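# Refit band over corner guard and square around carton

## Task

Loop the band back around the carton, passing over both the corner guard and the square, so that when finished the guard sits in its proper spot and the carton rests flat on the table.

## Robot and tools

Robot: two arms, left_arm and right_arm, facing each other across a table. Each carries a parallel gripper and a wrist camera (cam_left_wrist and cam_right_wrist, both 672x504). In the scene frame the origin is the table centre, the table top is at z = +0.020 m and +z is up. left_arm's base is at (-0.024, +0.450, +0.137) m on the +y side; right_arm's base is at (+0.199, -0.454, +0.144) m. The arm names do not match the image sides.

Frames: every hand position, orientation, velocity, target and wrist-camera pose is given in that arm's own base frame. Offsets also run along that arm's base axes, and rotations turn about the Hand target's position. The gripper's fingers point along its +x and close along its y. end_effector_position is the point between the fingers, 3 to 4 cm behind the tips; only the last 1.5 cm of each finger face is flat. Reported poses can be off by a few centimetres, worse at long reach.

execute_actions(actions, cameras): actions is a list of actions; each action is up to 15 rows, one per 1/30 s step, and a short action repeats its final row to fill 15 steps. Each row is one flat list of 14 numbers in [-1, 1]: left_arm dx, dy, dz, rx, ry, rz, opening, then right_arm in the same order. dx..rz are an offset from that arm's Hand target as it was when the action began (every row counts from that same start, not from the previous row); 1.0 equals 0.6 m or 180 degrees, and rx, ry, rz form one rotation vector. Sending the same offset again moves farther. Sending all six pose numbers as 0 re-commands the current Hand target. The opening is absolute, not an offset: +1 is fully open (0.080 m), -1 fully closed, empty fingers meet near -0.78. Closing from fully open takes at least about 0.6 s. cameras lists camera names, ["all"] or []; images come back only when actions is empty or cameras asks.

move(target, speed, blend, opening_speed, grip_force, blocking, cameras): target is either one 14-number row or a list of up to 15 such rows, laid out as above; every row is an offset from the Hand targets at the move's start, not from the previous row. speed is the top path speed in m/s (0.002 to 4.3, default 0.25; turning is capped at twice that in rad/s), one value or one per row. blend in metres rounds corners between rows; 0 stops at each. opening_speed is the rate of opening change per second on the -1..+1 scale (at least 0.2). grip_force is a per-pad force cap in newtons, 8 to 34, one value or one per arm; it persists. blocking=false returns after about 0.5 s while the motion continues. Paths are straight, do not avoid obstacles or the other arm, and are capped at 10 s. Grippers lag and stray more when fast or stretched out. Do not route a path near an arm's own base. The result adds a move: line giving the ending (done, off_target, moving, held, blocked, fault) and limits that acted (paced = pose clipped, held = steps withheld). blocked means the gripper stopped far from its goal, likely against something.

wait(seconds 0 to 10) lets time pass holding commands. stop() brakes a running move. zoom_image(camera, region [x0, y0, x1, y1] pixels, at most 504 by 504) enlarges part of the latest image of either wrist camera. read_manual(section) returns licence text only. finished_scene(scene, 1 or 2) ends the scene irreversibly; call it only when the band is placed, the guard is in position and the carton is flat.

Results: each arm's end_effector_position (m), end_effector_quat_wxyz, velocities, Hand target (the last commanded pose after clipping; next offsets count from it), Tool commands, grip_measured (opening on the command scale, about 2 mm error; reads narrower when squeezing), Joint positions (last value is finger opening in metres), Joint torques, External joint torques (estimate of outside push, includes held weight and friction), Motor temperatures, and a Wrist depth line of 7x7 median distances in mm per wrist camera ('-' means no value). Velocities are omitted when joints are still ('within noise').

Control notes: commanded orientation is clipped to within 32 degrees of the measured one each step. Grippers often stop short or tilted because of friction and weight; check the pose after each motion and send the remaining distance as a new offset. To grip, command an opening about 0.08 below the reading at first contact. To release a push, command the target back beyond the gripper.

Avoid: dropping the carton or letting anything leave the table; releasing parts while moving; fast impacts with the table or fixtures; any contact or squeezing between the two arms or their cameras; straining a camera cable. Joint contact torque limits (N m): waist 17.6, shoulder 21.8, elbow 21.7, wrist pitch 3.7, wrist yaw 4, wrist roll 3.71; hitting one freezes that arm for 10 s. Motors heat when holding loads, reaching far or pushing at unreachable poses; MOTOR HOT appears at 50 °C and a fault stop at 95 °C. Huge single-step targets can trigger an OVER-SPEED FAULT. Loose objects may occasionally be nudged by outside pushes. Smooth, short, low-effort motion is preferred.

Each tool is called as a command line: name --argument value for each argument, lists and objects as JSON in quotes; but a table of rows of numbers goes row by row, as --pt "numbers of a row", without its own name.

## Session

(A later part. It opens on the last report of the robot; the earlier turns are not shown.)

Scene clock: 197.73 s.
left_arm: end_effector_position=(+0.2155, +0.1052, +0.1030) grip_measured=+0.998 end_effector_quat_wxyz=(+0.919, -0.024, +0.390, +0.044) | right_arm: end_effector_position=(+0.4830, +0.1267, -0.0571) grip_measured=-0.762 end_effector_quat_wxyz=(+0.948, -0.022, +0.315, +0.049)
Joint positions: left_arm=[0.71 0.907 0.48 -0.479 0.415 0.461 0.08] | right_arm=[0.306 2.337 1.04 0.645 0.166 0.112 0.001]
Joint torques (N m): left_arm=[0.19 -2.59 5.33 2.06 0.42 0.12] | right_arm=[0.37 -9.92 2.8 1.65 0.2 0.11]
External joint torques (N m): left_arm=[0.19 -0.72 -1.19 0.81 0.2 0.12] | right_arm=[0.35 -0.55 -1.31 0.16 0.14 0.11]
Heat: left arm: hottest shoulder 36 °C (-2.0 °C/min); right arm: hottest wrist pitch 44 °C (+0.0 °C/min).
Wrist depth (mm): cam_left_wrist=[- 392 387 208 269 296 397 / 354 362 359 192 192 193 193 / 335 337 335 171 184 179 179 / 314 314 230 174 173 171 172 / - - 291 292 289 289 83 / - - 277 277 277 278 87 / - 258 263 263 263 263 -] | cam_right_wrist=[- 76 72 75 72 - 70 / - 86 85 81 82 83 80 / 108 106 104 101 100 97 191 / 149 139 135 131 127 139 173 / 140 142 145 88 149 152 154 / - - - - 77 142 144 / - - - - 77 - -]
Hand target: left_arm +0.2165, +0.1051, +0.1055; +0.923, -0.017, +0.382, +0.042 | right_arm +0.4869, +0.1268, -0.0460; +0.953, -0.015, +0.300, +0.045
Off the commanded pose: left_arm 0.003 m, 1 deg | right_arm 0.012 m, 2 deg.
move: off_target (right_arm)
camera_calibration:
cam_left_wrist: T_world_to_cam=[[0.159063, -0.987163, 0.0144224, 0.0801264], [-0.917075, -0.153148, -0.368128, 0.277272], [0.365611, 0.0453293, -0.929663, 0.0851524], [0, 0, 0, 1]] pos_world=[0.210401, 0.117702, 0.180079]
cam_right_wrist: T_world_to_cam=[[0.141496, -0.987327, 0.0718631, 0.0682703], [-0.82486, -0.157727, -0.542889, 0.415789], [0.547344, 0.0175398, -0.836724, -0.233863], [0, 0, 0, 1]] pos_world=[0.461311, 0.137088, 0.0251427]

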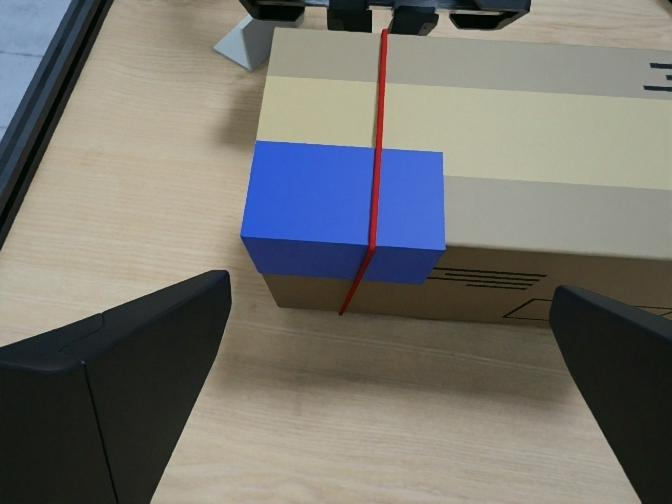

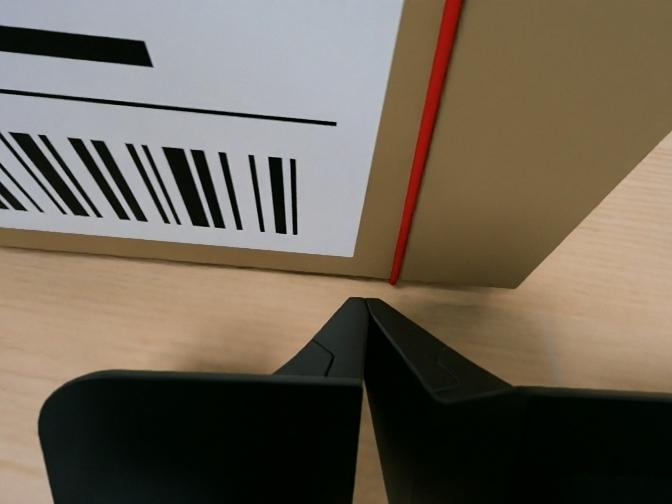

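move --target '[0, 0, 0, 0, 0, 0, 1, -0.003, 0.017, 0.14, 0, 0, 0, -1]' --speed 0.15 --cameras '["cam_right_wrist", "cam_left_wrist"]'

Scene clock: 202.47 s.
left_arm: end_effector_position=(+0.2155, +0.1052, +0.1030) grip_measured=+0.998 end_effector_quat_wxyz=(+0.919, -0.024, +0.390, +0.044) | right_arm: end_effector_position=(+0.4803, +0.1345, +0.0251) grip_measured=-0.762 end_effector_quat_wxyz=(+0.948, -0.021, +0.315, +0.047)
Joint positions: left_arm=[0.71 0.907 0.48 -0.479 0.415 0.461 0.08] | right_arm=[0.329 2.078 1.055 0.368 0.188 0.129 0.001]
Joint torques (N m): left_arm=[0.28 -2.53 5.11 2.03 0.41 0.11] | right_arm=[0.25 -9.32 5.77 0.94 0.25 0.13]
External joint torques (N m): left_arm=[0.28 -0.66 -1.4 0.77 0.19 0.1] | right_arm=[0.31 -0.26 0.4 -0.59 0.16 0.13]
Motor temperatures (°C): left_arm=[25 35 33 36 30 27] | right_arm=[25 37 36 44 29 28]
Heat: left arm: hottest wrist pitch 36 °C (+2.0 °C/min); right arm: hottest wrist pitch 44 °C (+0.0 °C/min).
Wrist depth (mm): cam_left_wrist=[1465 392 395 208 231 396 396 / 354 361 357 192 192 193 193 / 335 336 335 177 180 179 179 / 314 314 311 173 174 172 172 / - - 291 291 289 289 83 / - - 277 277 278 278 86 / - 259 262 262 263 264 -] | cam_right_wrist=[134 136 139 143 144 151 402 / 116 115 121 124 129 131 360 / - 108 111 110 111 112 310 / 142 140 137 133 128 133 273 / 205 197 189 96 164 237 247 / - - - - 77 226 229 / - - - - 77 - -]
Hand target: left_arm +0.2165, +0.1051, +0.1055; +0.923, -0.017, +0.382, +0.042 | right_arm +0.4851, +0.1370, +0.0380; +0.953, -0.015, +0.300, +0.045
Off the commanded pose: left_arm 0.003 m, 1 deg | right_arm 0.014 m, 2 deg.
move: off_target (right_arm)
camera_calibration:
cam_left_wrist: T_world_to_cam=[[0.159063, -0.987163, 0.0144224, 0.0801264], [-0.917075, -0.153148, -0.368128, 0.277272], [0.365611, 0.0453293, -0.929663, 0.0851524], [0, 0, 0, 1]] pos_world=[0.210401, 0.117702, 0.180079]
cam_right_wrist: T_world_to_cam=[[0.13747, -0.987902, 0.0717706, 0.0724875], [-0.825575, -0.154314, -0.542782, 0.459256], [0.547291, 0.0153643, -0.836801, -0.163397], [0, 0, 0, 1]] pos_world=[0.458611, 0.144991, 0.107343]

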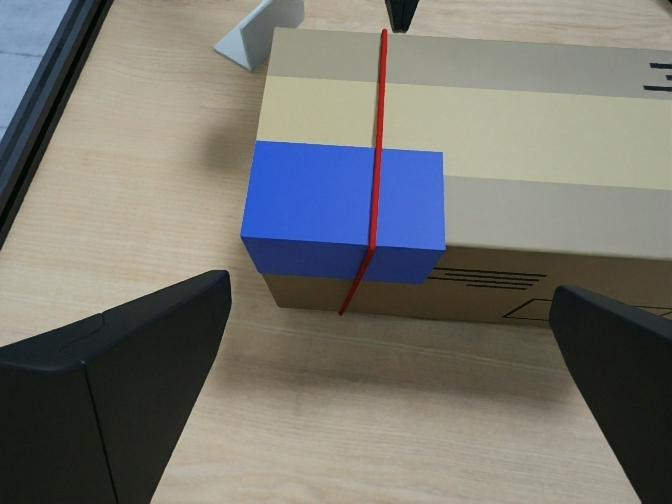

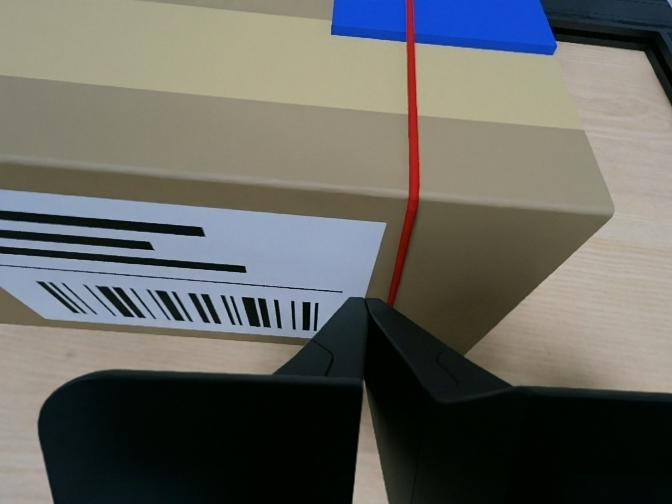

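move --pt "0 0 0 0 0 0 1 0.0475 0.0045 0 0 0 0 -1" --pt "0 0 0 0 0 0 1 0.0485 -0.015 0 0 0 0 -1" --speed '[0.08, 0.05]' --cameras '["cam_right_wrist", "cam_left_wrist"]'

Scene clock: 206.03 s.
left_arm: end_effector_position=(+0.2155, +0.1052, +0.1030) grip_measured=+0.998 end_effector_quat_wxyz=(+0.919, -0.024, +0.390, +0.044) | right_arm: end_effector_position=(+0.5044, +0.1394, +0.0329) grip_measured=-0.762 end_effector_quat_wxyz=(+0.948, -0.021, +0.312, +0.058)
Joint positions: left_arm=[0.71 0.907 0.48 -0.479 0.415 0.461 0.08] | right_arm=[0.314 2.125 1.173 0.306 0.156 0.112 0.001]
Joint torques (N m): left_arm=[0.24 -2.52 5.16 2.04 0.4 0.08] | right_arm=[-1.59 -7.13 6.06 1.9 0.12 -0.18]
External joint torques (N m): left_arm=[0.22 -0.67 -1.37 0.78 0.18 0.07] | right_arm=[-1.56 2.47 0.46 0.37 0.06 -0.18]
Heat: left arm: hottest wrist pitch 37 °C (+3.0 °C/min); right arm: hottest wrist pitch 44 °C (+0.0 °C/min).
Wrist depth (mm): cam_left_wrist=[1420 392 396 208 210 396 397 / 358 362 357 192 192 193 193 / 335 335 328 174 178 179 179 / 314 316 310 169 171 172 172 / - - 291 288 289 288 83 / - - 278 277 278 278 87 / - 258 262 262 263 263 -] | cam_right_wrist=[149 151 157 157 158 393 400 / 128 130 134 136 138 139 371 / - 114 114 119 121 121 321 / 104 104 105 105 107 108 278 / 151 137 128 96 103 115 243 / - - - - 77 230 237 / - - - - 77 - -]
Hand target: left_arm +0.2165, +0.1051, +0.1055; +0.923, -0.017, +0.382, +0.042 | right_arm +0.5142, +0.1280, +0.0380; +0.953, -0.015, +0.300, +0.045
Off the commanded pose: left_arm 0.003 m, 1 deg | right_arm 0.016 m, 2 deg.
move: off_target (right_arm)
camera_calibration:
cam_left_wrist: T_world_to_cam=[[0.159063, -0.987163, 0.0144224, 0.0801264], [-0.917075, -0.153148, -0.368128, 0.277272], [0.365611, 0.0453293, -0.929663, 0.0851524], [0, 0, 0, 1]] pos_world=[0.210401, 0.117702, 0.180079]
cam_right_wrist: T_world_to_cam=[[0.157261, -0.985449, 0.0644912, 0.0632584], [-0.820144, -0.1667, -0.547334, 0.483196], [0.550121, 0.033182, -0.834426, -0.174072], [0, 0, 0, 1]] pos_world=[0.482103, 0.148663, 0.115141]

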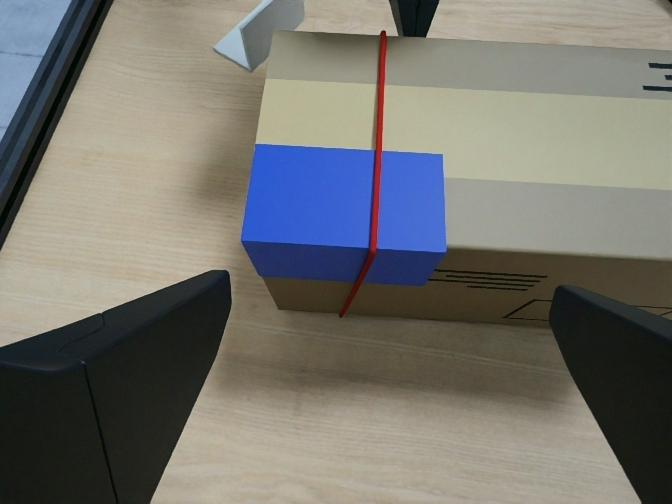

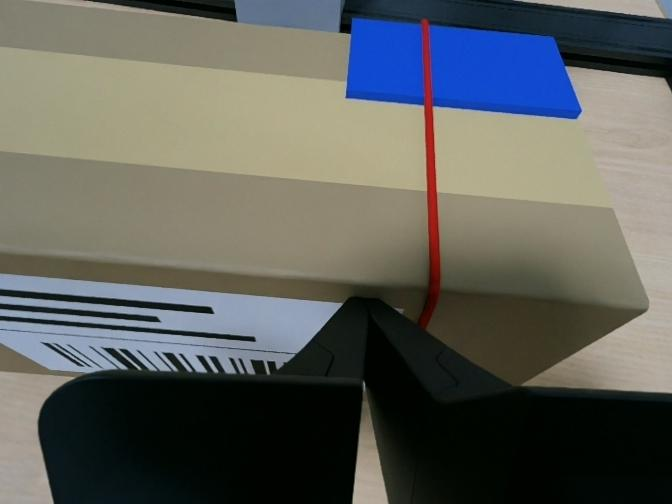

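move --target '[0, 0, 0, 0, 0, 0, 1, -0.010, -0.004, -0.016, 0, 0, 0, -1]' --speed 0.05 --cameras '["cam_right_wrist", "cam_left_wrist"]'

Scene clock: 208.07 s.
left_arm: end_effector_position=(+0.2155, +0.1052, +0.1030) grip_measured=+0.998 end_effector_quat_wxyz=(+0.919, -0.024, +0.390, +0.044) | right_arm: end_effector_position=(+0.5044, +0.1340, +0.0287) grip_measured=-0.762 end_effector_quat_wxyz=(+0.950, -0.017, +0.306, +0.055)
Joint positions: left_arm=[0.71 0.907 0.48 -0.479 0.415 0.461 0.08] | right_arm=[0.303 2.133 1.15 0.352 0.153 0.111 0.001]
Joint torques (N m): left_arm=[0.19 -2.42 5.02 2.03 0.41 0.14] | right_arm=[-0.86 -7.26 4.16 1.93 0.12 -0.15]
External joint torques (N m): left_arm=[0.17 -0.52 -1.62 0.74 0.19 0.13] | right_arm=[-0.8 2.25 -1.31 0.41 0.05 -0.15]
Heat: left arm: hottest wrist pitch 37 °C (+4.1 °C/min); right arm: hottest wrist pitch 45 °C (+1.0 °C/min).
Wrist depth (mm): cam_left_wrist=[377 394 391 208 214 394 396 / 354 361 357 192 192 192 193 / 335 336 326 174 177 179 179 / 313 313 224 169 182 171 172 / - - 292 288 289 289 83 / - - 276 278 278 278 86 / - 259 261 264 264 263 -] | cam_right_wrist=[142 145 148 145 149 387 395 / 121 122 128 128 132 133 366 / - 108 110 111 114 115 315 / 99 100 100 101 100 104 265 / 137 131 127 96 104 116 242 / - - - - 77 225 231 / - - - - 77 - -]
Hand target: left_arm +0.2165, +0.1051, +0.1055; +0.923, -0.017, +0.382, +0.042 | right_arm +0.5082, +0.1256, +0.0284; +0.953, -0.015, +0.300, +0.045
Off the commanded pose: left_arm 0.003 m, 1 deg | right_arm 0.009 m, 1 deg.
move: off_target (right_arm)
camera_calibration:
cam_left_wrist: T_world_to_cam=[[0.159063, -0.987163, 0.0144224, 0.0801264], [-0.917075, -0.153148, -0.368128, 0.277272], [0.365611, 0.0453293, -0.929663, 0.0851524], [0, 0, 0, 1]] pos_world=[0.210401, 0.117702, 0.180079]
cam_right_wrist: T_world_to_cam=[[0.149139, -0.986901, 0.0615162, 0.0626319], [-0.813484, -0.157824, -0.559763, 0.475855], [0.562139, 0.03344, -0.826366, -0.183796], [0, 0, 0, 1]] pos_world=[0.481079, 0.143059, 0.110631]

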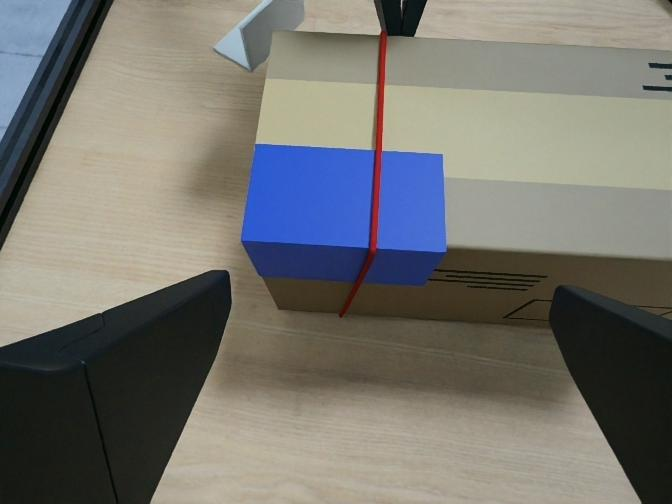

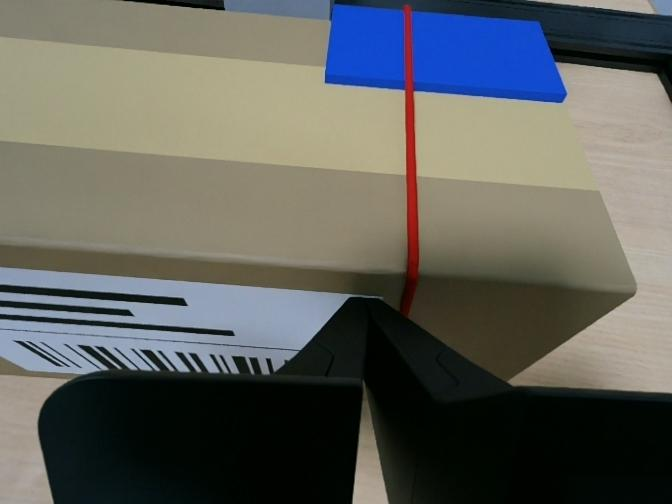

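move --target '[0, 0, 0, 0, 0, 0, 1, 0, -0.017, -0.004, 0, 0, 0, 0, -1]' --speed 0.05 --cameras '["cam_right_wrist", "cam_left_wrist"]'


move --target '[0, 0, 0, 0, 0, 0, 1, 0, -0.017, -0.004, 0, 0, 0, -1]' --speed 0.05 --cameras '["cam_right_wrist", "cam_left_wrist"]'

Scene clock: 210.03 s.
left_arm: end_effector_position=(+0.2155, +0.1052, +0.1030) grip_measured=+0.998 end_effector_quat_wxyz=(+0.919, -0.024, +0.390, +0.044) | right_arm: end_effector_position=(+0.5051, +0.1254, +0.0270) grip_measured=-0.762 end_effector_quat_wxyz=(+0.951, -0.017, +0.304, +0.056)
Joint positions: left_arm=[0.71 0.907 0.48 -0.479 0.415 0.461 0.08] | right_arm=[0.282 2.133 1.136 0.372 0.134 0.097 0.001]
Joint torques (N m): left_arm=[0.24 -2.52 5.34 2.07 0.43 0.08] | right_arm=[-1.34 -7.43 4.1 1.75 0.12 -0.11]
External joint torques (N m): left_arm=[0.26 -0.62 -1.26 0.79 0.2 0.08] | right_arm=[-1.34 2.04 -1.33 0.22 0.07 -0.11]
Heat: left arm: hottest wrist pitch 37 °C (+4.1 °C/min); right arm: hottest wrist pitch 45 °C (+1.0 °C/min).
Wrist depth (mm): cam_left_wrist=[- 392 387 208 215 396 396 / 356 361 357 192 192 193 193 / 335 336 327 173 177 179 179 / 312 314 313 171 172 172 172 / - - 291 288 288 289 83 / - - 277 278 278 278 86 / - 259 262 262 263 263 -] | cam_right_wrist=[140 143 147 143 147 396 397 / 120 119 125 127 129 134 363 / - 106 108 110 112 113 314 / 98 99 100 101 99 102 270 / 138 131 127 96 105 115 245 / - - - - 77 224 230 / - - - - 77 - -]
Hand target: left_arm +0.2165, +0.1051, +0.1055; +0.923, -0.017, +0.382, +0.042 | right_arm +0.5082, +0.1154, +0.0260; +0.953, -0.015, +0.300, +0.045
Off the commanded pose: left_arm 0.003 m, 1 deg | right_arm 0.011 m, 1 deg.
move: off_target (right_arm)
camera_calibration:
cam_left_wrist: T_world_to_cam=[[0.159063, -0.987163, 0.0144224, 0.0801264], [-0.917075, -0.153148, -0.368128, 0.277272], [0.365611, 0.0453293, -0.929663, 0.0851524], [0, 0, 0, 1]] pos_world=[0.210401, 0.117702, 0.180079]
cam_right_wrist: T_world_to_cam=[[0.150285, -0.986748, 0.0611757, 0.0535601], [-0.810956, -0.158432, -0.563249, 0.473036], [0.565477, 0.0350372, -0.82402, -0.187292], [0, 0, 0, 1]] pos_world=[0.481472, 0.134356, 0.108828]

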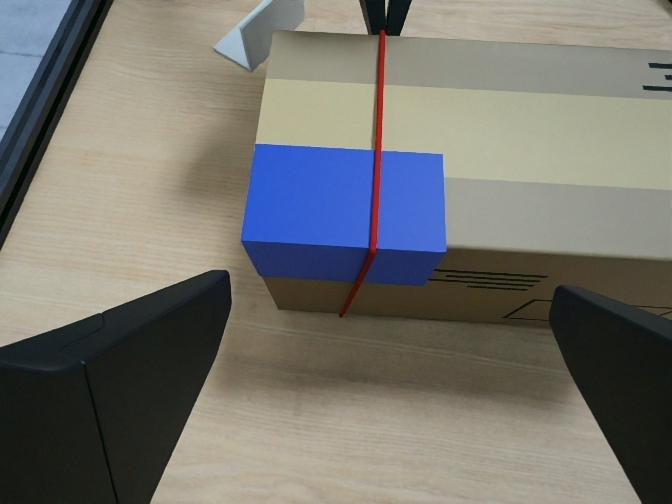

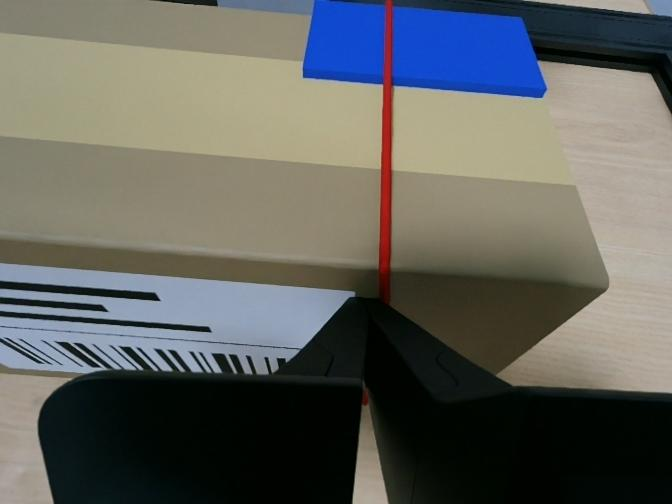

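move --target '[0, 0, 0, 0, 0, 0, 1, 0.0015, -0.016, 0, 0, 0, 0, -1]' --speed 0.05 --cameras '["cam_right_wrist", "cam_left_wrist"]'

Scene clock: 211.47 s.
left_arm: end_effector_position=(+0.2155, +0.1052, +0.1030) grip_measured=+0.998 end_effector_quat_wxyz=(+0.919, -0.024, +0.390, +0.044) | right_arm: end_effector_position=(+0.5049, +0.1219, +0.0253) grip_measured=-0.762 end_effector_quat_wxyz=(+0.950, -0.018, +0.305, +0.063)
Joint positions: left_arm=[0.71 0.907 0.48 -0.479 0.415 0.461 0.08] | right_arm=[0.268 2.133 1.129 0.38 0.108 0.083 0.001]
Joint torques (N m): left_arm=[0.15 -2.44 5.16 2.05 0.41 0.12] | right_arm=[-2.04 -7.92 3.89 1.65 0.31 -0.12]
External joint torques (N m): left_arm=[0.16 -0.58 -1.35 0.8 0.19 0.12] | right_arm=[-2.03 1.53 -1.52 0.11 0.26 -0.12]
Heat: left arm: hottest wrist pitch 37 °C (+4.0 °C/min); right arm: hottest wrist pitch 45 °C (+1.0 °C/min).
Wrist depth (mm): cam_left_wrist=[1218 393 397 208 394 397 396 / 357 361 355 192 192 192 193 / 335 335 332 177 178 179 179 / 313 314 310 169 171 172 172 / - - 291 288 288 288 83 / - - 277 277 278 278 86 / - 259 261 262 263 263 -] | cam_right_wrist=[139 142 145 142 146 386 390 / 119 120 124 126 131 133 359 / - 105 108 109 112 112 312 / 101 99 100 99 98 100 272 / 144 138 129 96 104 115 244 / - - - - 77 223 228 / - - - - 77 - -]
Hand target: left_arm +0.2165, +0.1051, +0.1055; +0.923, -0.017, +0.382, +0.042 | right_arm +0.5091, +0.1058, +0.0260; +0.953, -0.015, +0.300, +0.045
Off the commanded pose: left_arm 0.003 m, 1 deg | right_arm 0.017 m, 2 deg.
move: off_target (right_arm)
camera_calibration:
cam_left_wrist: T_world_to_cam=[[0.159063, -0.987163, 0.0144224, 0.0801264], [-0.917075, -0.153148, -0.368128, 0.277272], [0.365611, 0.0453293, -0.929663, 0.0851524], [0, 0, 0, 1]] pos_world=[0.210401, 0.117702, 0.180079]
cam_right_wrist: T_world_to_cam=[[0.165546, -0.984537, 0.0572872, 0.0423108], [-0.809992, -0.168875, -0.561601, 0.472027], [0.562591, 0.0465684, -0.825423, -0.188311], [0, 0, 0, 1]] pos_world=[0.481276, 0.130139, 0.10723]

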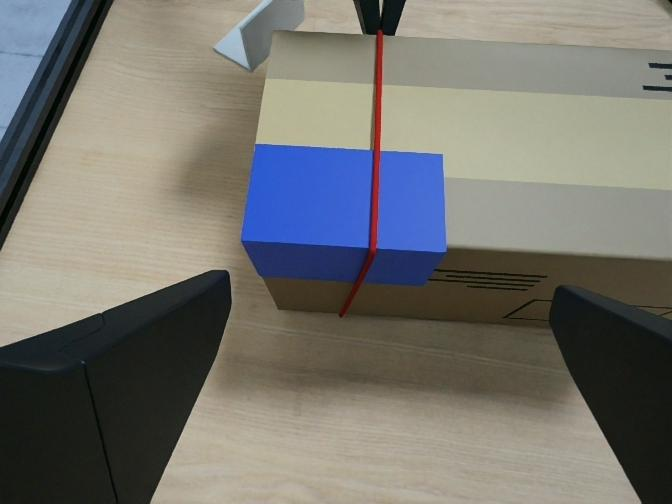

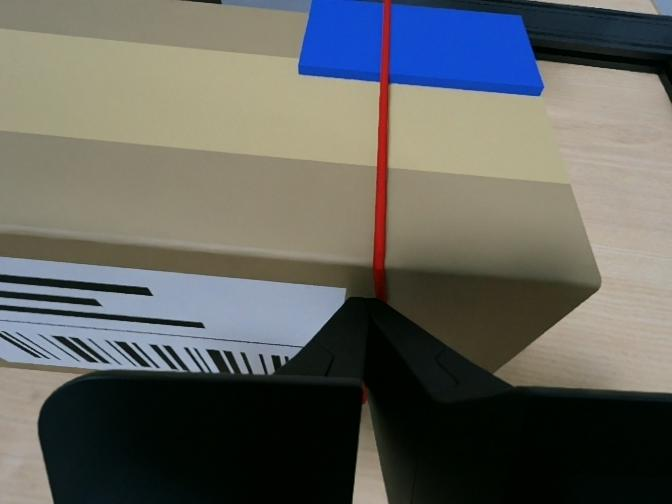

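move --target '[0, 0, 0, 0, 0, 0, 1, -0.001, -0.013, 0, 0, 0, 0, -1]' --speed 0.05 --cameras '["cam_right_wrist", "cam_left_wrist"]'

Scene clock: 213.10 s.
left_arm: end_effector_position=(+0.2155, +0.1052, +0.1030) grip_measured=+0.998 end_effector_quat_wxyz=(+0.919, -0.024, +0.390, +0.044) | right_arm: end_effector_position=(+0.5050, +0.1086, +0.0231) grip_measured=-0.762 end_effector_quat_wxyz=(+0.950, -0.018, +0.306, +0.056)
Joint positions: left_arm=[0.71 0.907 0.48 -0.479 0.415 0.461 0.08] | right_arm=[0.241 2.13 1.115 0.387 0.099 0.072 0.001]
Joint torques (N m): left_arm=[0.11 -2.75 5.2 2.05 0.41 0.11] | right_arm=[-1.39 -7.83 4.2 1.69 0.1 -0.08]
External joint torques (N m): left_arm=[0.11 -0.87 -1.3 0.8 0.19 0.11] | right_arm=[-1.37 1.54 -1.16 0.15 0.06 -0.09]
Heat: left arm: hottest wrist pitch 37 °C (+4.1 °C/min); right arm: hottest wrist pitch 45 °C (+1.0 °C/min).
Wrist depth (mm): cam_left_wrist=[1446 391 392 208 394 396 396 / 357 363 358 192 192 192 193 / 336 336 335 174 177 179 179 / 314 314 311 167 171 171 172 / - - 292 289 289 289 83 / - - 278 278 279 278 86 / - 259 262 261 262 262 -] | cam_right_wrist=[138 141 142 140 145 394 394 / 118 117 122 124 131 351 359 / - 104 107 108 111 292 312 / 100 98 99 99 100 258 274 / 141 138 129 88 106 237 244 / - - - - 77 225 227 / - - - - 77 - -]
Hand target: left_arm +0.2165, +0.1051, +0.1055; +0.923, -0.017, +0.382, +0.042 | right_arm +0.5085, +0.0980, +0.0260; +0.953, -0.015, +0.300, +0.045
Off the commanded pose: left_arm 0.003 m, 1 deg | right_arm 0.012 m, 2 deg.
move: off_target (right_arm)
camera_calibration:
cam_left_wrist: T_world_to_cam=[[0.159063, -0.987163, 0.0144224, 0.0801264], [-0.917075, -0.153148, -0.368128, 0.277272], [0.365611, 0.0453293, -0.929663, 0.0851524], [0, 0, 0, 1]] pos_world=[0.210401, 0.117702, 0.180079]
cam_right_wrist: T_world_to_cam=[[0.152121, -0.986481, 0.0609426, 0.0362713], [-0.814033, -0.160021, -0.55834, 0.469697], [0.560545, 0.0353258, -0.82737, -0.18723], [0, 0, 0, 1]] pos_world=[0.481782, 0.117556, 0.105132]

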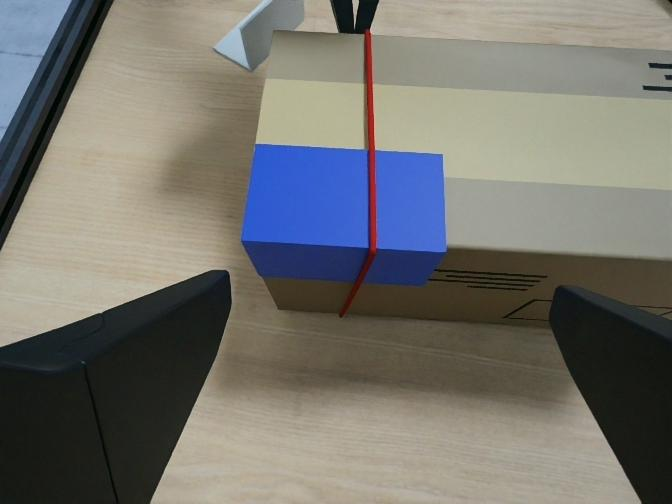

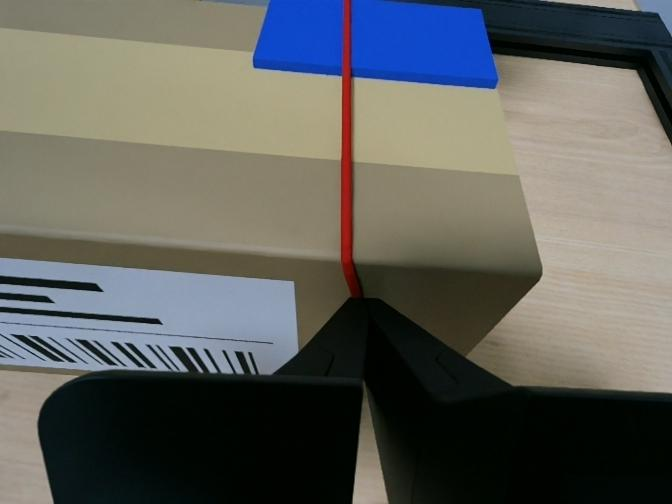

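move --target '[0, 0, 0, 0, 0, 0, 1, -0.04, 0.0, 0, 0, 0, 0, -1]' --speed 0.1 --cameras '["cam_right_wrist", "cam_left_wrist"]'

Scene clock: 216.57 s.
left_arm: end_effector_position=(+0.2155, +0.1052, +0.1030) grip_measured=+0.998 end_effector_quat_wxyz=(+0.919, -0.024, +0.390, +0.044) | right_arm: end_effector_position=(+0.4823, +0.0992, +0.0155) grip_measured=-0.762 end_effector_quat_wxyz=(+0.948, -0.020, +0.314, +0.049)
Joint positions: left_arm=[0.71 0.907 0.48 -0.479 0.415 0.461 0.08] | right_arm=[0.236 2.084 1.006 0.434 0.108 0.072 0.001]
Joint torques (N m): left_arm=[0.28 -2.65 5.11 2.05 0.42 0.13] | right_arm=[0.27 -9.54 3.62 1.66 0.12 0.11]
External joint torques (N m): left_arm=[0.29 -0.79 -1.37 0.81 0.2 0.13] | right_arm=[0.27 -0.63 -1.56 0.12 0.08 0.11]
Heat: left arm: hottest wrist pitch 37 °C (+4.0 °C/min); right arm: hottest wrist pitch 45 °C (+1.0 °C/min).
Wrist depth (mm): cam_left_wrist=[1513 392 394 208 395 397 395 / 357 362 355 192 192 193 193 / 336 336 337 172 178 179 179 / 314 314 309 168 171 171 172 / - - 290 289 289 289 83 / - - 277 278 278 279 86 / - 259 262 262 263 263 -] | cam_right_wrist=[119 119 124 126 131 387 388 / - 107 107 110 112 334 339 / 111 110 108 111 105 286 299 / 145 149 140 137 142 257 263 / 207 199 194 96 223 231 234 / - - - - 77 216 219 / - - - - 77 - -]
Hand target: left_arm +0.2165, +0.1051, +0.1055; +0.923, -0.017, +0.382, +0.042 | right_arm +0.4845, +0.0980, +0.0260; +0.953, -0.015, +0.300, +0.045
Off the commanded pose: left_arm 0.003 m, 1 deg | right_arm 0.011 m, 2 deg.
move: off_target (right_arm)
camera_calibration:
cam_left_wrist: T_world_to_cam=[[0.159063, -0.987163, 0.0144224, 0.0801264], [-0.917075, -0.153148, -0.368128, 0.277272], [0.365611, 0.0453293, -0.929663, 0.0851524], [0, 0, 0, 1]] pos_world=[0.210401, 0.117702, 0.180079]
cam_right_wrist: T_world_to_cam=[[0.141208, -0.987653, 0.0678433, 0.0362872], [-0.824303, -0.155252, -0.544446, 0.449698], [0.548257, 0.0209567, -0.836048, -0.172995], [0, 0, 0, 1]] pos_world=[0.460409, 0.109281, 0.0977423]

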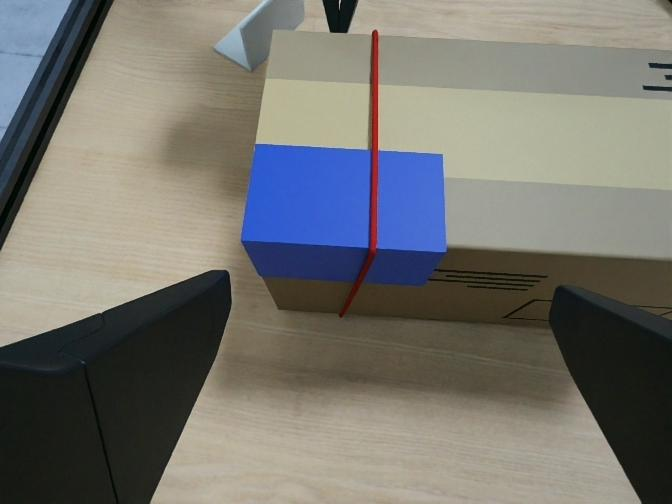

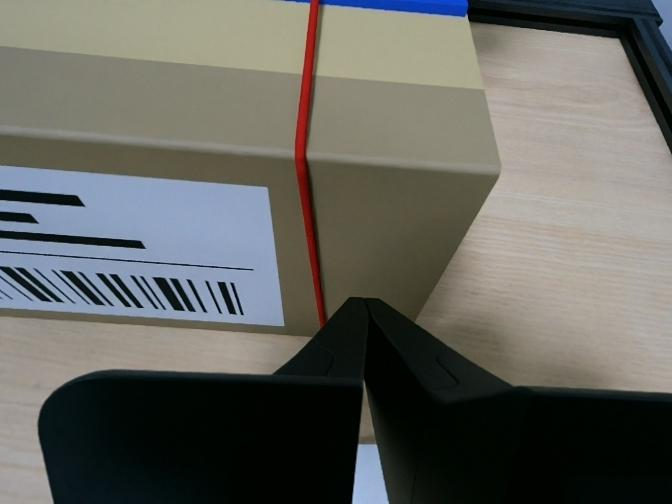

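move --pt "0 0 0 0 0 0 1 -0.0044 0.056 0.012 0 0 0 -1" --pt "0 0 0 0 0 0 1 0.039 0.060 0.010 0 0 0 -1" --speed '[0.12, 0.08]' --cameras '["cam_right_wrist", "cam_left_wrist"]'

Scene clock: 221.37 s.
left_arm: end_effector_position=(+0.2155, +0.1052, +0.1030) grip_measured=+0.998 end_effector_quat_wxyz=(+0.919, -0.024, +0.390, +0.044) | right_arm: end_effector_position=(+0.5037, +0.1314, +0.0284) grip_measured=-0.762 end_effector_quat_wxyz=(+0.951, -0.017, +0.306, +0.042)
Joint positions: left_arm=[0.71 0.907 0.48 -0.479 0.415 0.461 0.08] | right_arm=[0.306 2.131 1.147 0.351 0.179 0.122 0.001]
Joint torques (N m): left_arm=[0.27 -2.44 5.21 2.05 0.44 0.09] | right_arm=[-0.11 -7.37 6.19 0.93 -0.15 -0.12]
External joint torques (N m): left_arm=[0.29 -0.51 -1.42 0.76 0.21 0.08] | right_arm=[-0.05 2.2 0.67 -0.61 -0.23 -0.12]
Heat: left arm: hottest wrist pitch 37 °C (+4.0 °C/min); right arm: hottest wrist pitch 45 °C (+1.0 °C/min).
Wrist depth (mm): cam_left_wrist=[1503 391 390 207 214 395 396 / 353 362 358 192 192 192 193 / 334 336 337 174 177 179 179 / 313 313 311 167 171 171 172 / - - 291 288 289 289 83 / - - 277 278 279 278 86 / - 259 262 262 262 264 -] | cam_right_wrist=[141 145 148 145 150 394 402 / 121 121 128 129 133 136 366 / - 108 110 112 114 116 318 / - 100 100 101 101 104 274 / 133 130 127 88 107 120 248 / - - - - 77 227 232 / - - - - 77 - -]
Hand target: left_arm +0.2165, +0.1051, +0.1055; +0.923, -0.017, +0.382, +0.042 | right_arm +0.5079, +0.1340, +0.0320; +0.953, -0.015, +0.300, +0.045
Off the commanded pose: left_arm 0.003 m, 1 deg | right_arm 0.006 m, 1 deg.
move: done
camera_calibration:
cam_left_wrist: T_world_to_cam=[[0.159063, -0.987163, 0.0144224, 0.0801264], [-0.917075, -0.153148, -0.368128, 0.277272], [0.365611, 0.0453293, -0.929663, 0.0851524], [0, 0, 0, 1]] pos_world=[0.210401, 0.117702, 0.180079]
cam_right_wrist: T_world_to_cam=[[0.125095, -0.989778, 0.0684911, 0.0724793], [-0.816648, -0.141924, -0.559413, 0.474197], [0.563415, 0.0140464, -0.826054, -0.18156], [0, 0, 0, 1]] pos_world=[0.480479, 0.141589, 0.11033]

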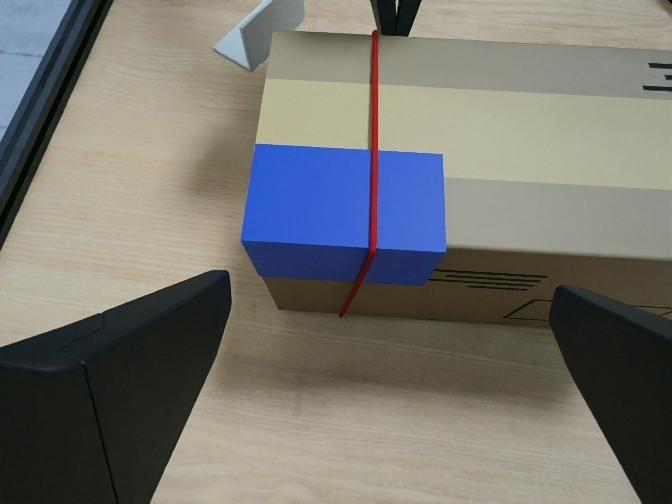

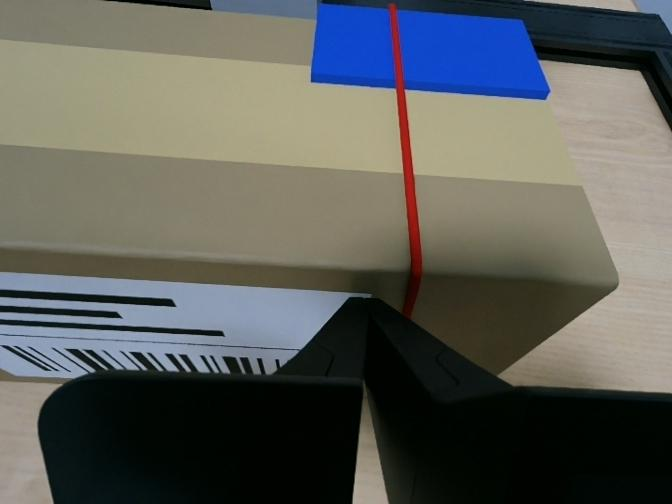

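move --target '[0, 0, 0, 0, 0, 0, 1, -0.0245, 0.002, -0.0245, 0.013, -0.144, 0, -1]' --speed 0.3 --cameras '["cam_right_wrist", "cam_left_wrist"]'

Scene clock: 225.00 s.
left_arm: end_effector_position=(+0.2155, +0.1052, +0.1030) grip_measured=+0.998 end_effector_quat_wxyz=(+0.919, -0.024, +0.390, +0.044) | right_arm: end_effector_position=(+0.4929, +0.1364, +0.0167) grip_measured=-0.762 end_effector_quat_wxyz=(+0.995, -0.006, +0.083, +0.050)
Joint positions: left_arm=[0.71 0.907 0.48 -0.479 0.415 0.461 0.08] | right_arm=[0.339 2.366 0.923 1.273 0.235 0.036 0.001]
Joint torques (N m): left_arm=[0.2 -2.53 5.08 2.05 0.42 0.11] | right_arm=[0.22 -6.91 2.77 1.88 0.11 -0.13]
External joint torques (N m): left_arm=[0.2 -0.69 -1.45 0.8 0.2 0.11] | right_arm=[0.21 2.17 -0.89 0.2 0.09 -0.13]
Heat: left arm: hottest wrist pitch 37 °C (+4.0 °C/min); right arm: hottest wrist pitch 45 °C (+1.0 °C/min).
Wrist depth (mm): cam_left_wrist=[- 392 392 208 218 395 396 / 354 363 357 192 192 193 193 / 336 335 335 174 179 179 179 / 313 313 310 169 186 172 172 / - - 291 289 289 289 83 / - - 278 277 278 278 86 / - 259 262 262 263 263 -] | cam_right_wrist=[1428 1466 1437 1383 1287 1401 1358 / 451 1516 429 441 1548 - 1437 / 143 148 156 161 169 504 1537 / 115 112 114 113 116 121 415 / 123 122 121 88 115 120 307 / - - - - 77 131 275 / - - - - 77 - -]
Hand target: left_arm +0.2165, +0.1051, +0.1055; +0.923, -0.017, +0.382, +0.042 | right_arm +0.4932, +0.1352, +0.0173; +0.996, -0.005, +0.078, +0.046
Off the commanded pose: left_arm 0.003 m, 1 deg | right_arm 0.001 m, 1 deg.
move: done
camera_calibration:
cam_left_wrist: T_world_to_cam=[[0.159063, -0.987163, 0.0144224, 0.0801264], [-0.917075, -0.153148, -0.368128, 0.277272], [0.365611, 0.0453293, -0.929663, 0.0851524], [0, 0, 0, 1]] pos_world=[0.210401, 0.117702, 0.180079]
cam_right_wrist: T_world_to_cam=[[0.104162, -0.991712, 0.0752181, 0.0900588], [-0.48559, -0.116713, -0.866361, 0.298059], [0.867959, 0.0537169, -0.493722, -0.346374], [0, 0, 0, 1]] pos_world=[0.435992, 0.142706, 0.0804402]

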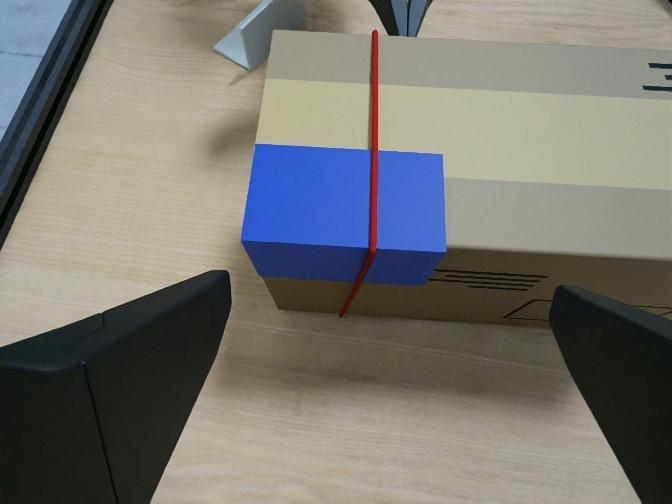

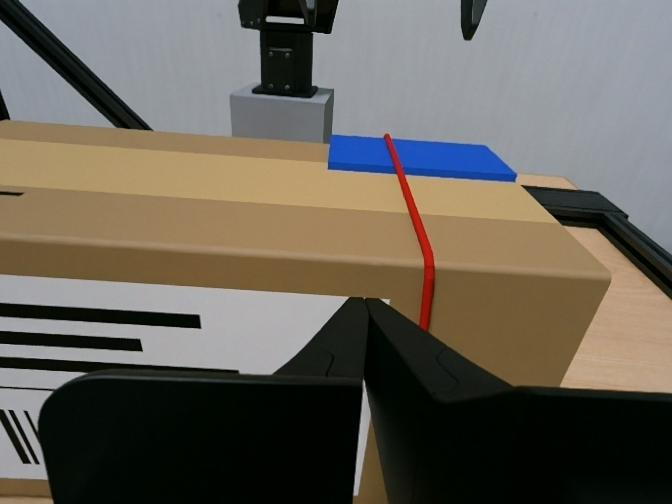

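move --pt "0 0 0 0 0 0 1 0.014 0.0013 0 0 0 0 -1" --pt "0 0 0 0 0 0 1 0.017 -0.032 0 0 0 0 -1" --speed '[0.06, 0.06]' --cameras '["cam_right_wrist", "cam_left_wrist"]'

Scene clock: 230.87 s.
left_arm: end_effector_position=(+0.2155, +0.1052, +0.1030) grip_measured=+0.998 end_effector_quat_wxyz=(+0.919, -0.024, +0.390, +0.044) | right_arm: end_effector_position=(+0.5000, +0.1247, +0.0130) grip_measured=-0.762 end_effector_quat_wxyz=(+0.995, -0.008, +0.086, +0.056)
Joint positions: left_arm=[0.71 0.907 0.48 -0.479 0.415 0.461 0.08] | right_arm=[0.297 2.378 0.938 1.263 0.182 0.026 0.001]
Joint torques (N m): left_arm=[0.22 -2.49 5.2 2.05 0.43 0.09] | right_arm=[-0.98 -7.73 2.98 1.86 0 -0.1]
External joint torques (N m): left_arm=[0.2 -0.59 -1.38 0.77 0.22 0.09] | right_arm=[-1.05 1.44 -0.7 0.18 -0.01 -0.1]
Heat: left arm: hottest wrist pitch 38 °C (+5.0 °C/min); right arm: hottest wrist pitch 46 °C (+2.0 °C/min).
Wrist depth (mm): cam_left_wrist=[- 392 395 208 230 396 396 / 354 363 358 192 192 193 193 / 336 337 333 174 178 179 179 / 313 315 317 169 171 171 172 / - - 290 289 288 289 83 / - - 278 277 278 278 86 / - 258 261 263 262 263 -] | cam_right_wrist=[430 1485 1516 422 - - 1401 / 441 190 415 441 - 1410 1447 / 131 136 141 146 155 480 1716 / 107 106 106 106 107 108 395 / 117 117 115 88 107 112 310 / - - - - 77 123 266 / - - - - 77 - -]
Hand target: left_arm +0.2165, +0.1051, +0.1055; +0.923, -0.017, +0.382, +0.042 | right_arm +0.5034, +0.1160, +0.0173; +0.996, -0.005, +0.078, +0.046
Off the commanded pose: left_arm 0.003 m, 1 deg | right_arm 0.010 m, 2 deg.
move: off_target (right_arm)
camera_calibration:
cam_left_wrist: T_world_to_cam=[[0.159063, -0.987163, 0.0144224, 0.0801264], [-0.917075, -0.153148, -0.368128, 0.277272], [0.365611, 0.0453293, -0.929663, 0.0851524], [0, 0, 0, 1]] pos_world=[0.210401, 0.117702, 0.180079]
cam_right_wrist: T_world_to_cam=[[0.11766, -0.99011, 0.076407, 0.0710157], [-0.490755, -0.124863, -0.862304, 0.300546], [0.863317, 0.0639621, -0.500593, -0.352551], [0, 0, 0, 1]] pos_world=[0.443502, 0.13039, 0.0772511]

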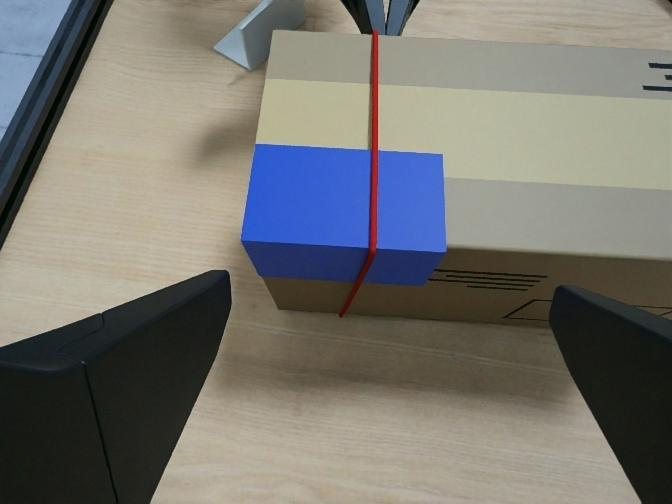

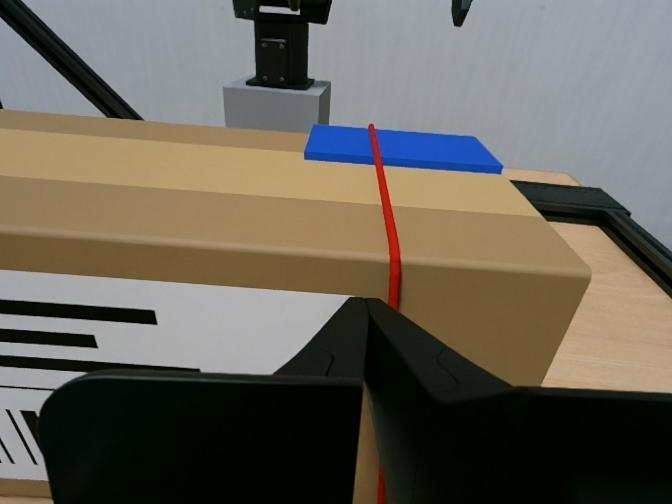

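move --target '[0, 0, 0, 0, 0, 0, 1, 0.001, -0.021, 0, 0, 0, 0, -1]' --speed 0.06 --cameras '["cam_right_wrist", "cam_left_wrist"]'

Scene clock: 233.10 s.
left_arm: end_effector_position=(+0.2155, +0.1052, +0.1030) grip_measured=+0.998 end_effector_quat_wxyz=(+0.919, -0.024, +0.390, +0.044) | right_arm: end_effector_position=(+0.5000, +0.1169, +0.0119) grip_measured=-0.762 end_effector_quat_wxyz=(+0.994, -0.008, +0.087, +0.064)
Joint positions: left_arm=[0.71 0.907 0.48 -0.479 0.415 0.461 0.08] | right_arm=[0.271 2.378 0.928 1.274 0.142 0.02 0.001]
Joint torques (N m): left_arm=[0.18 -2.57 5.3 2.05 0.41 0.11] | right_arm=[-1.78 -8.04 2.79 1.76 0.24 -0.13]
External joint torques (N m): left_arm=[0.19 -0.74 -1.13 0.82 0.19 0.11] | right_arm=[-1.77 1.05 -0.82 0.08 0.23 -0.13]
Heat: left arm: hottest wrist pitch 38 °C (+5.1 °C/min); right arm: hottest wrist pitch 46 °C (+1.0 °C/min).
Wrist depth (mm): cam_left_wrist=[1455 392 387 208 394 395 397 / 364 362 358 192 192 193 193 / 335 336 332 174 177 179 179 / 314 314 310 167 171 171 172 / - - 291 289 289 288 83 / - - 276 277 278 278 86 / - 259 262 263 262 264 -] | cam_right_wrist=[1616 - 397 1410 1392 1516 1294 / 1581 449 419 413 199 1437 1383 / 130 135 140 145 153 477 - / 107 108 107 107 106 115 387 / 120 119 117 88 108 117 308 / - - - - 77 254 265 / - - - - 77 - -]
Hand target: left_arm +0.2165, +0.1051, +0.1055; +0.923, -0.017, +0.382, +0.042 | right_arm +0.5040, +0.1034, +0.0173; +0.996, -0.005, +0.078, +0.046
Off the commanded pose: left_arm 0.003 m, 1 deg | right_arm 0.015 m, 2 deg.
move: off_target (right_arm)
camera_calibration:
cam_left_wrist: T_world_to_cam=[[0.159063, -0.987163, 0.0144224, 0.0801264], [-0.917075, -0.153148, -0.368128, 0.277272], [0.365611, 0.0453293, -0.929663, 0.0851524], [0, 0, 0, 1]] pos_world=[0.210401, 0.117702, 0.180079]
cam_right_wrist: T_world_to_cam=[[0.131855, -0.988386, 0.0755452, 0.056124], [-0.48997, -0.131235, -0.861804, 0.298913], [0.86171, 0.0766186, -0.501584, -0.353304], [0, 0, 0, 1]] pos_world=[0.443504, 0.12177, 0.0761528]

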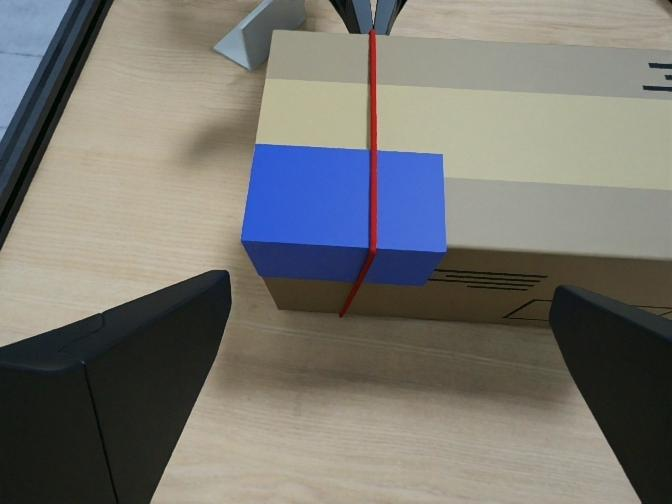

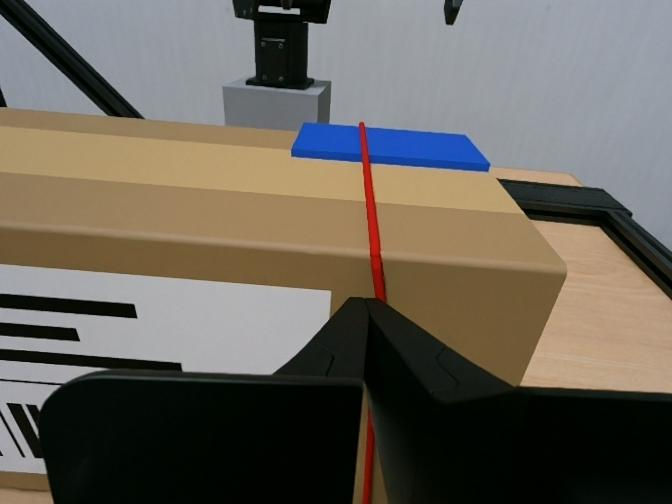

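move --target '[0, 0, 0, 0, 0, 0, 1, 0.001, -0.014, 0, 0, 0, 0, -1]' --speed 0.06 --cameras '["cam_right_wrist", "cam_left_wrist"]'

Scene clock: 234.47 s.
left_arm: end_effector_position=(+0.2155, +0.1052, +0.1030) grip_measured=+0.998 end_effector_quat_wxyz=(+0.919, -0.024, +0.390, +0.044) | right_arm: end_effector_position=(+0.5003, +0.1058, +0.0120) grip_measured=-0.762 end_effector_quat_wxyz=(+0.995, -0.007, +0.086, +0.059)
Joint positions: left_arm=[0.71 0.907 0.48 -0.479 0.415 0.461 0.08] | right_arm=[0.245 2.377 0.917 1.286 0.125 0.017 0.001]
Joint torques (N m): left_arm=[0.37 -2.63 5.12 2.04 0.43 0.1] | right_arm=[-1.41 -8.21 3.3 1.34 0.07 -0.11]
External joint torques (N m): left_arm=[0.35 -0.76 -1.39 0.79 0.21 0.1] | right_arm=[-1.41 0.88 -0.28 -0.36 0.05 -0.12]
Heat: left arm: hottest wrist pitch 38 °C (+5.0 °C/min); right arm: hottest wrist pitch 46 °C (+1.0 °C/min).
Wrist depth (mm): cam_left_wrist=[1411 390 394 208 396 398 398 / 360 362 357 192 192 193 193 / 336 336 337 175 177 179 179 / 314 315 311 171 171 171 172 / - - 291 288 289 288 83 / - - 277 277 278 278 86 / - 259 261 262 263 263 -] | cam_right_wrist=[1485 1485 414 1476 1216 1294 1333 / 436 1570 415 1485 1366 - 1419 / 131 136 141 147 153 479 1456 / 107 108 107 107 107 395 383 / 119 118 117 88 109 299 309 / - - - - 77 263 267 / - - - - 77 - -]
Hand target: left_arm +0.2165, +0.1051, +0.1055; +0.923, -0.017, +0.382, +0.042 | right_arm +0.5046, +0.0950, +0.0173; +0.996, -0.005, +0.078, +0.046
Off the commanded pose: left_arm 0.003 m, 1 deg | right_arm 0.013 m, 2 deg.
move: off_target (right_arm)
camera_calibration:
cam_left_wrist: T_world_to_cam=[[0.159063, -0.987163, 0.0144224, 0.0801264], [-0.917075, -0.153148, -0.368128, 0.277272], [0.365611, 0.0453293, -0.929663, 0.0851524], [0, 0, 0, 1]] pos_world=[0.210401, 0.117702, 0.180079]
cam_right_wrist: T_world_to_cam=[[0.122885, -0.98956, 0.075302, 0.0496707], [-0.488883, -0.126392, -0.863144, 0.296599], [0.863651, 0.0692537, -0.499311, -0.352923], [0, 0, 0, 1]] pos_world=[0.4437, 0.111081, 0.0760491]

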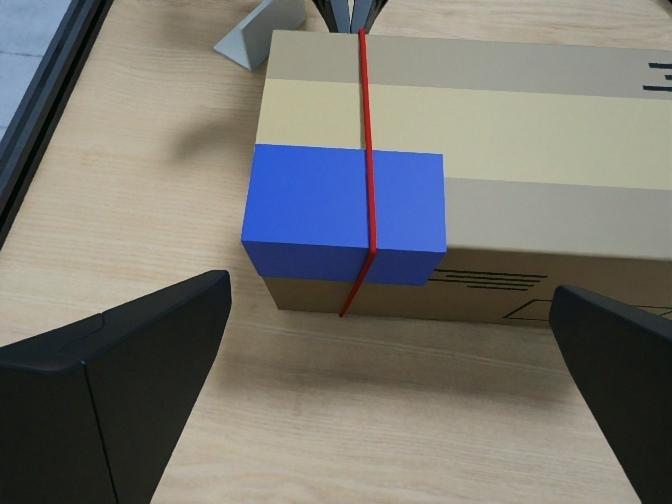

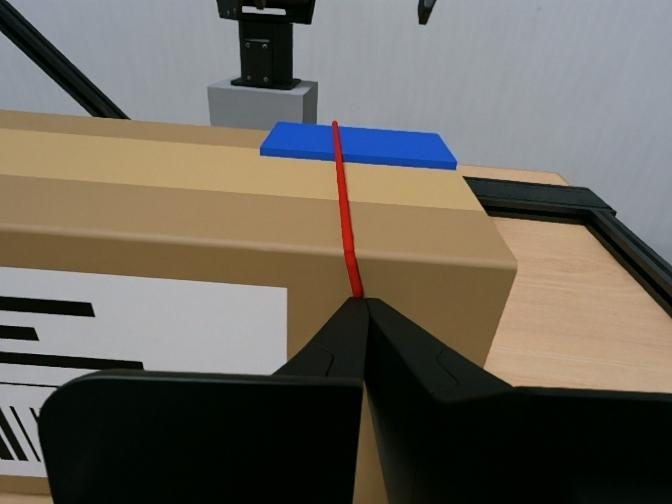

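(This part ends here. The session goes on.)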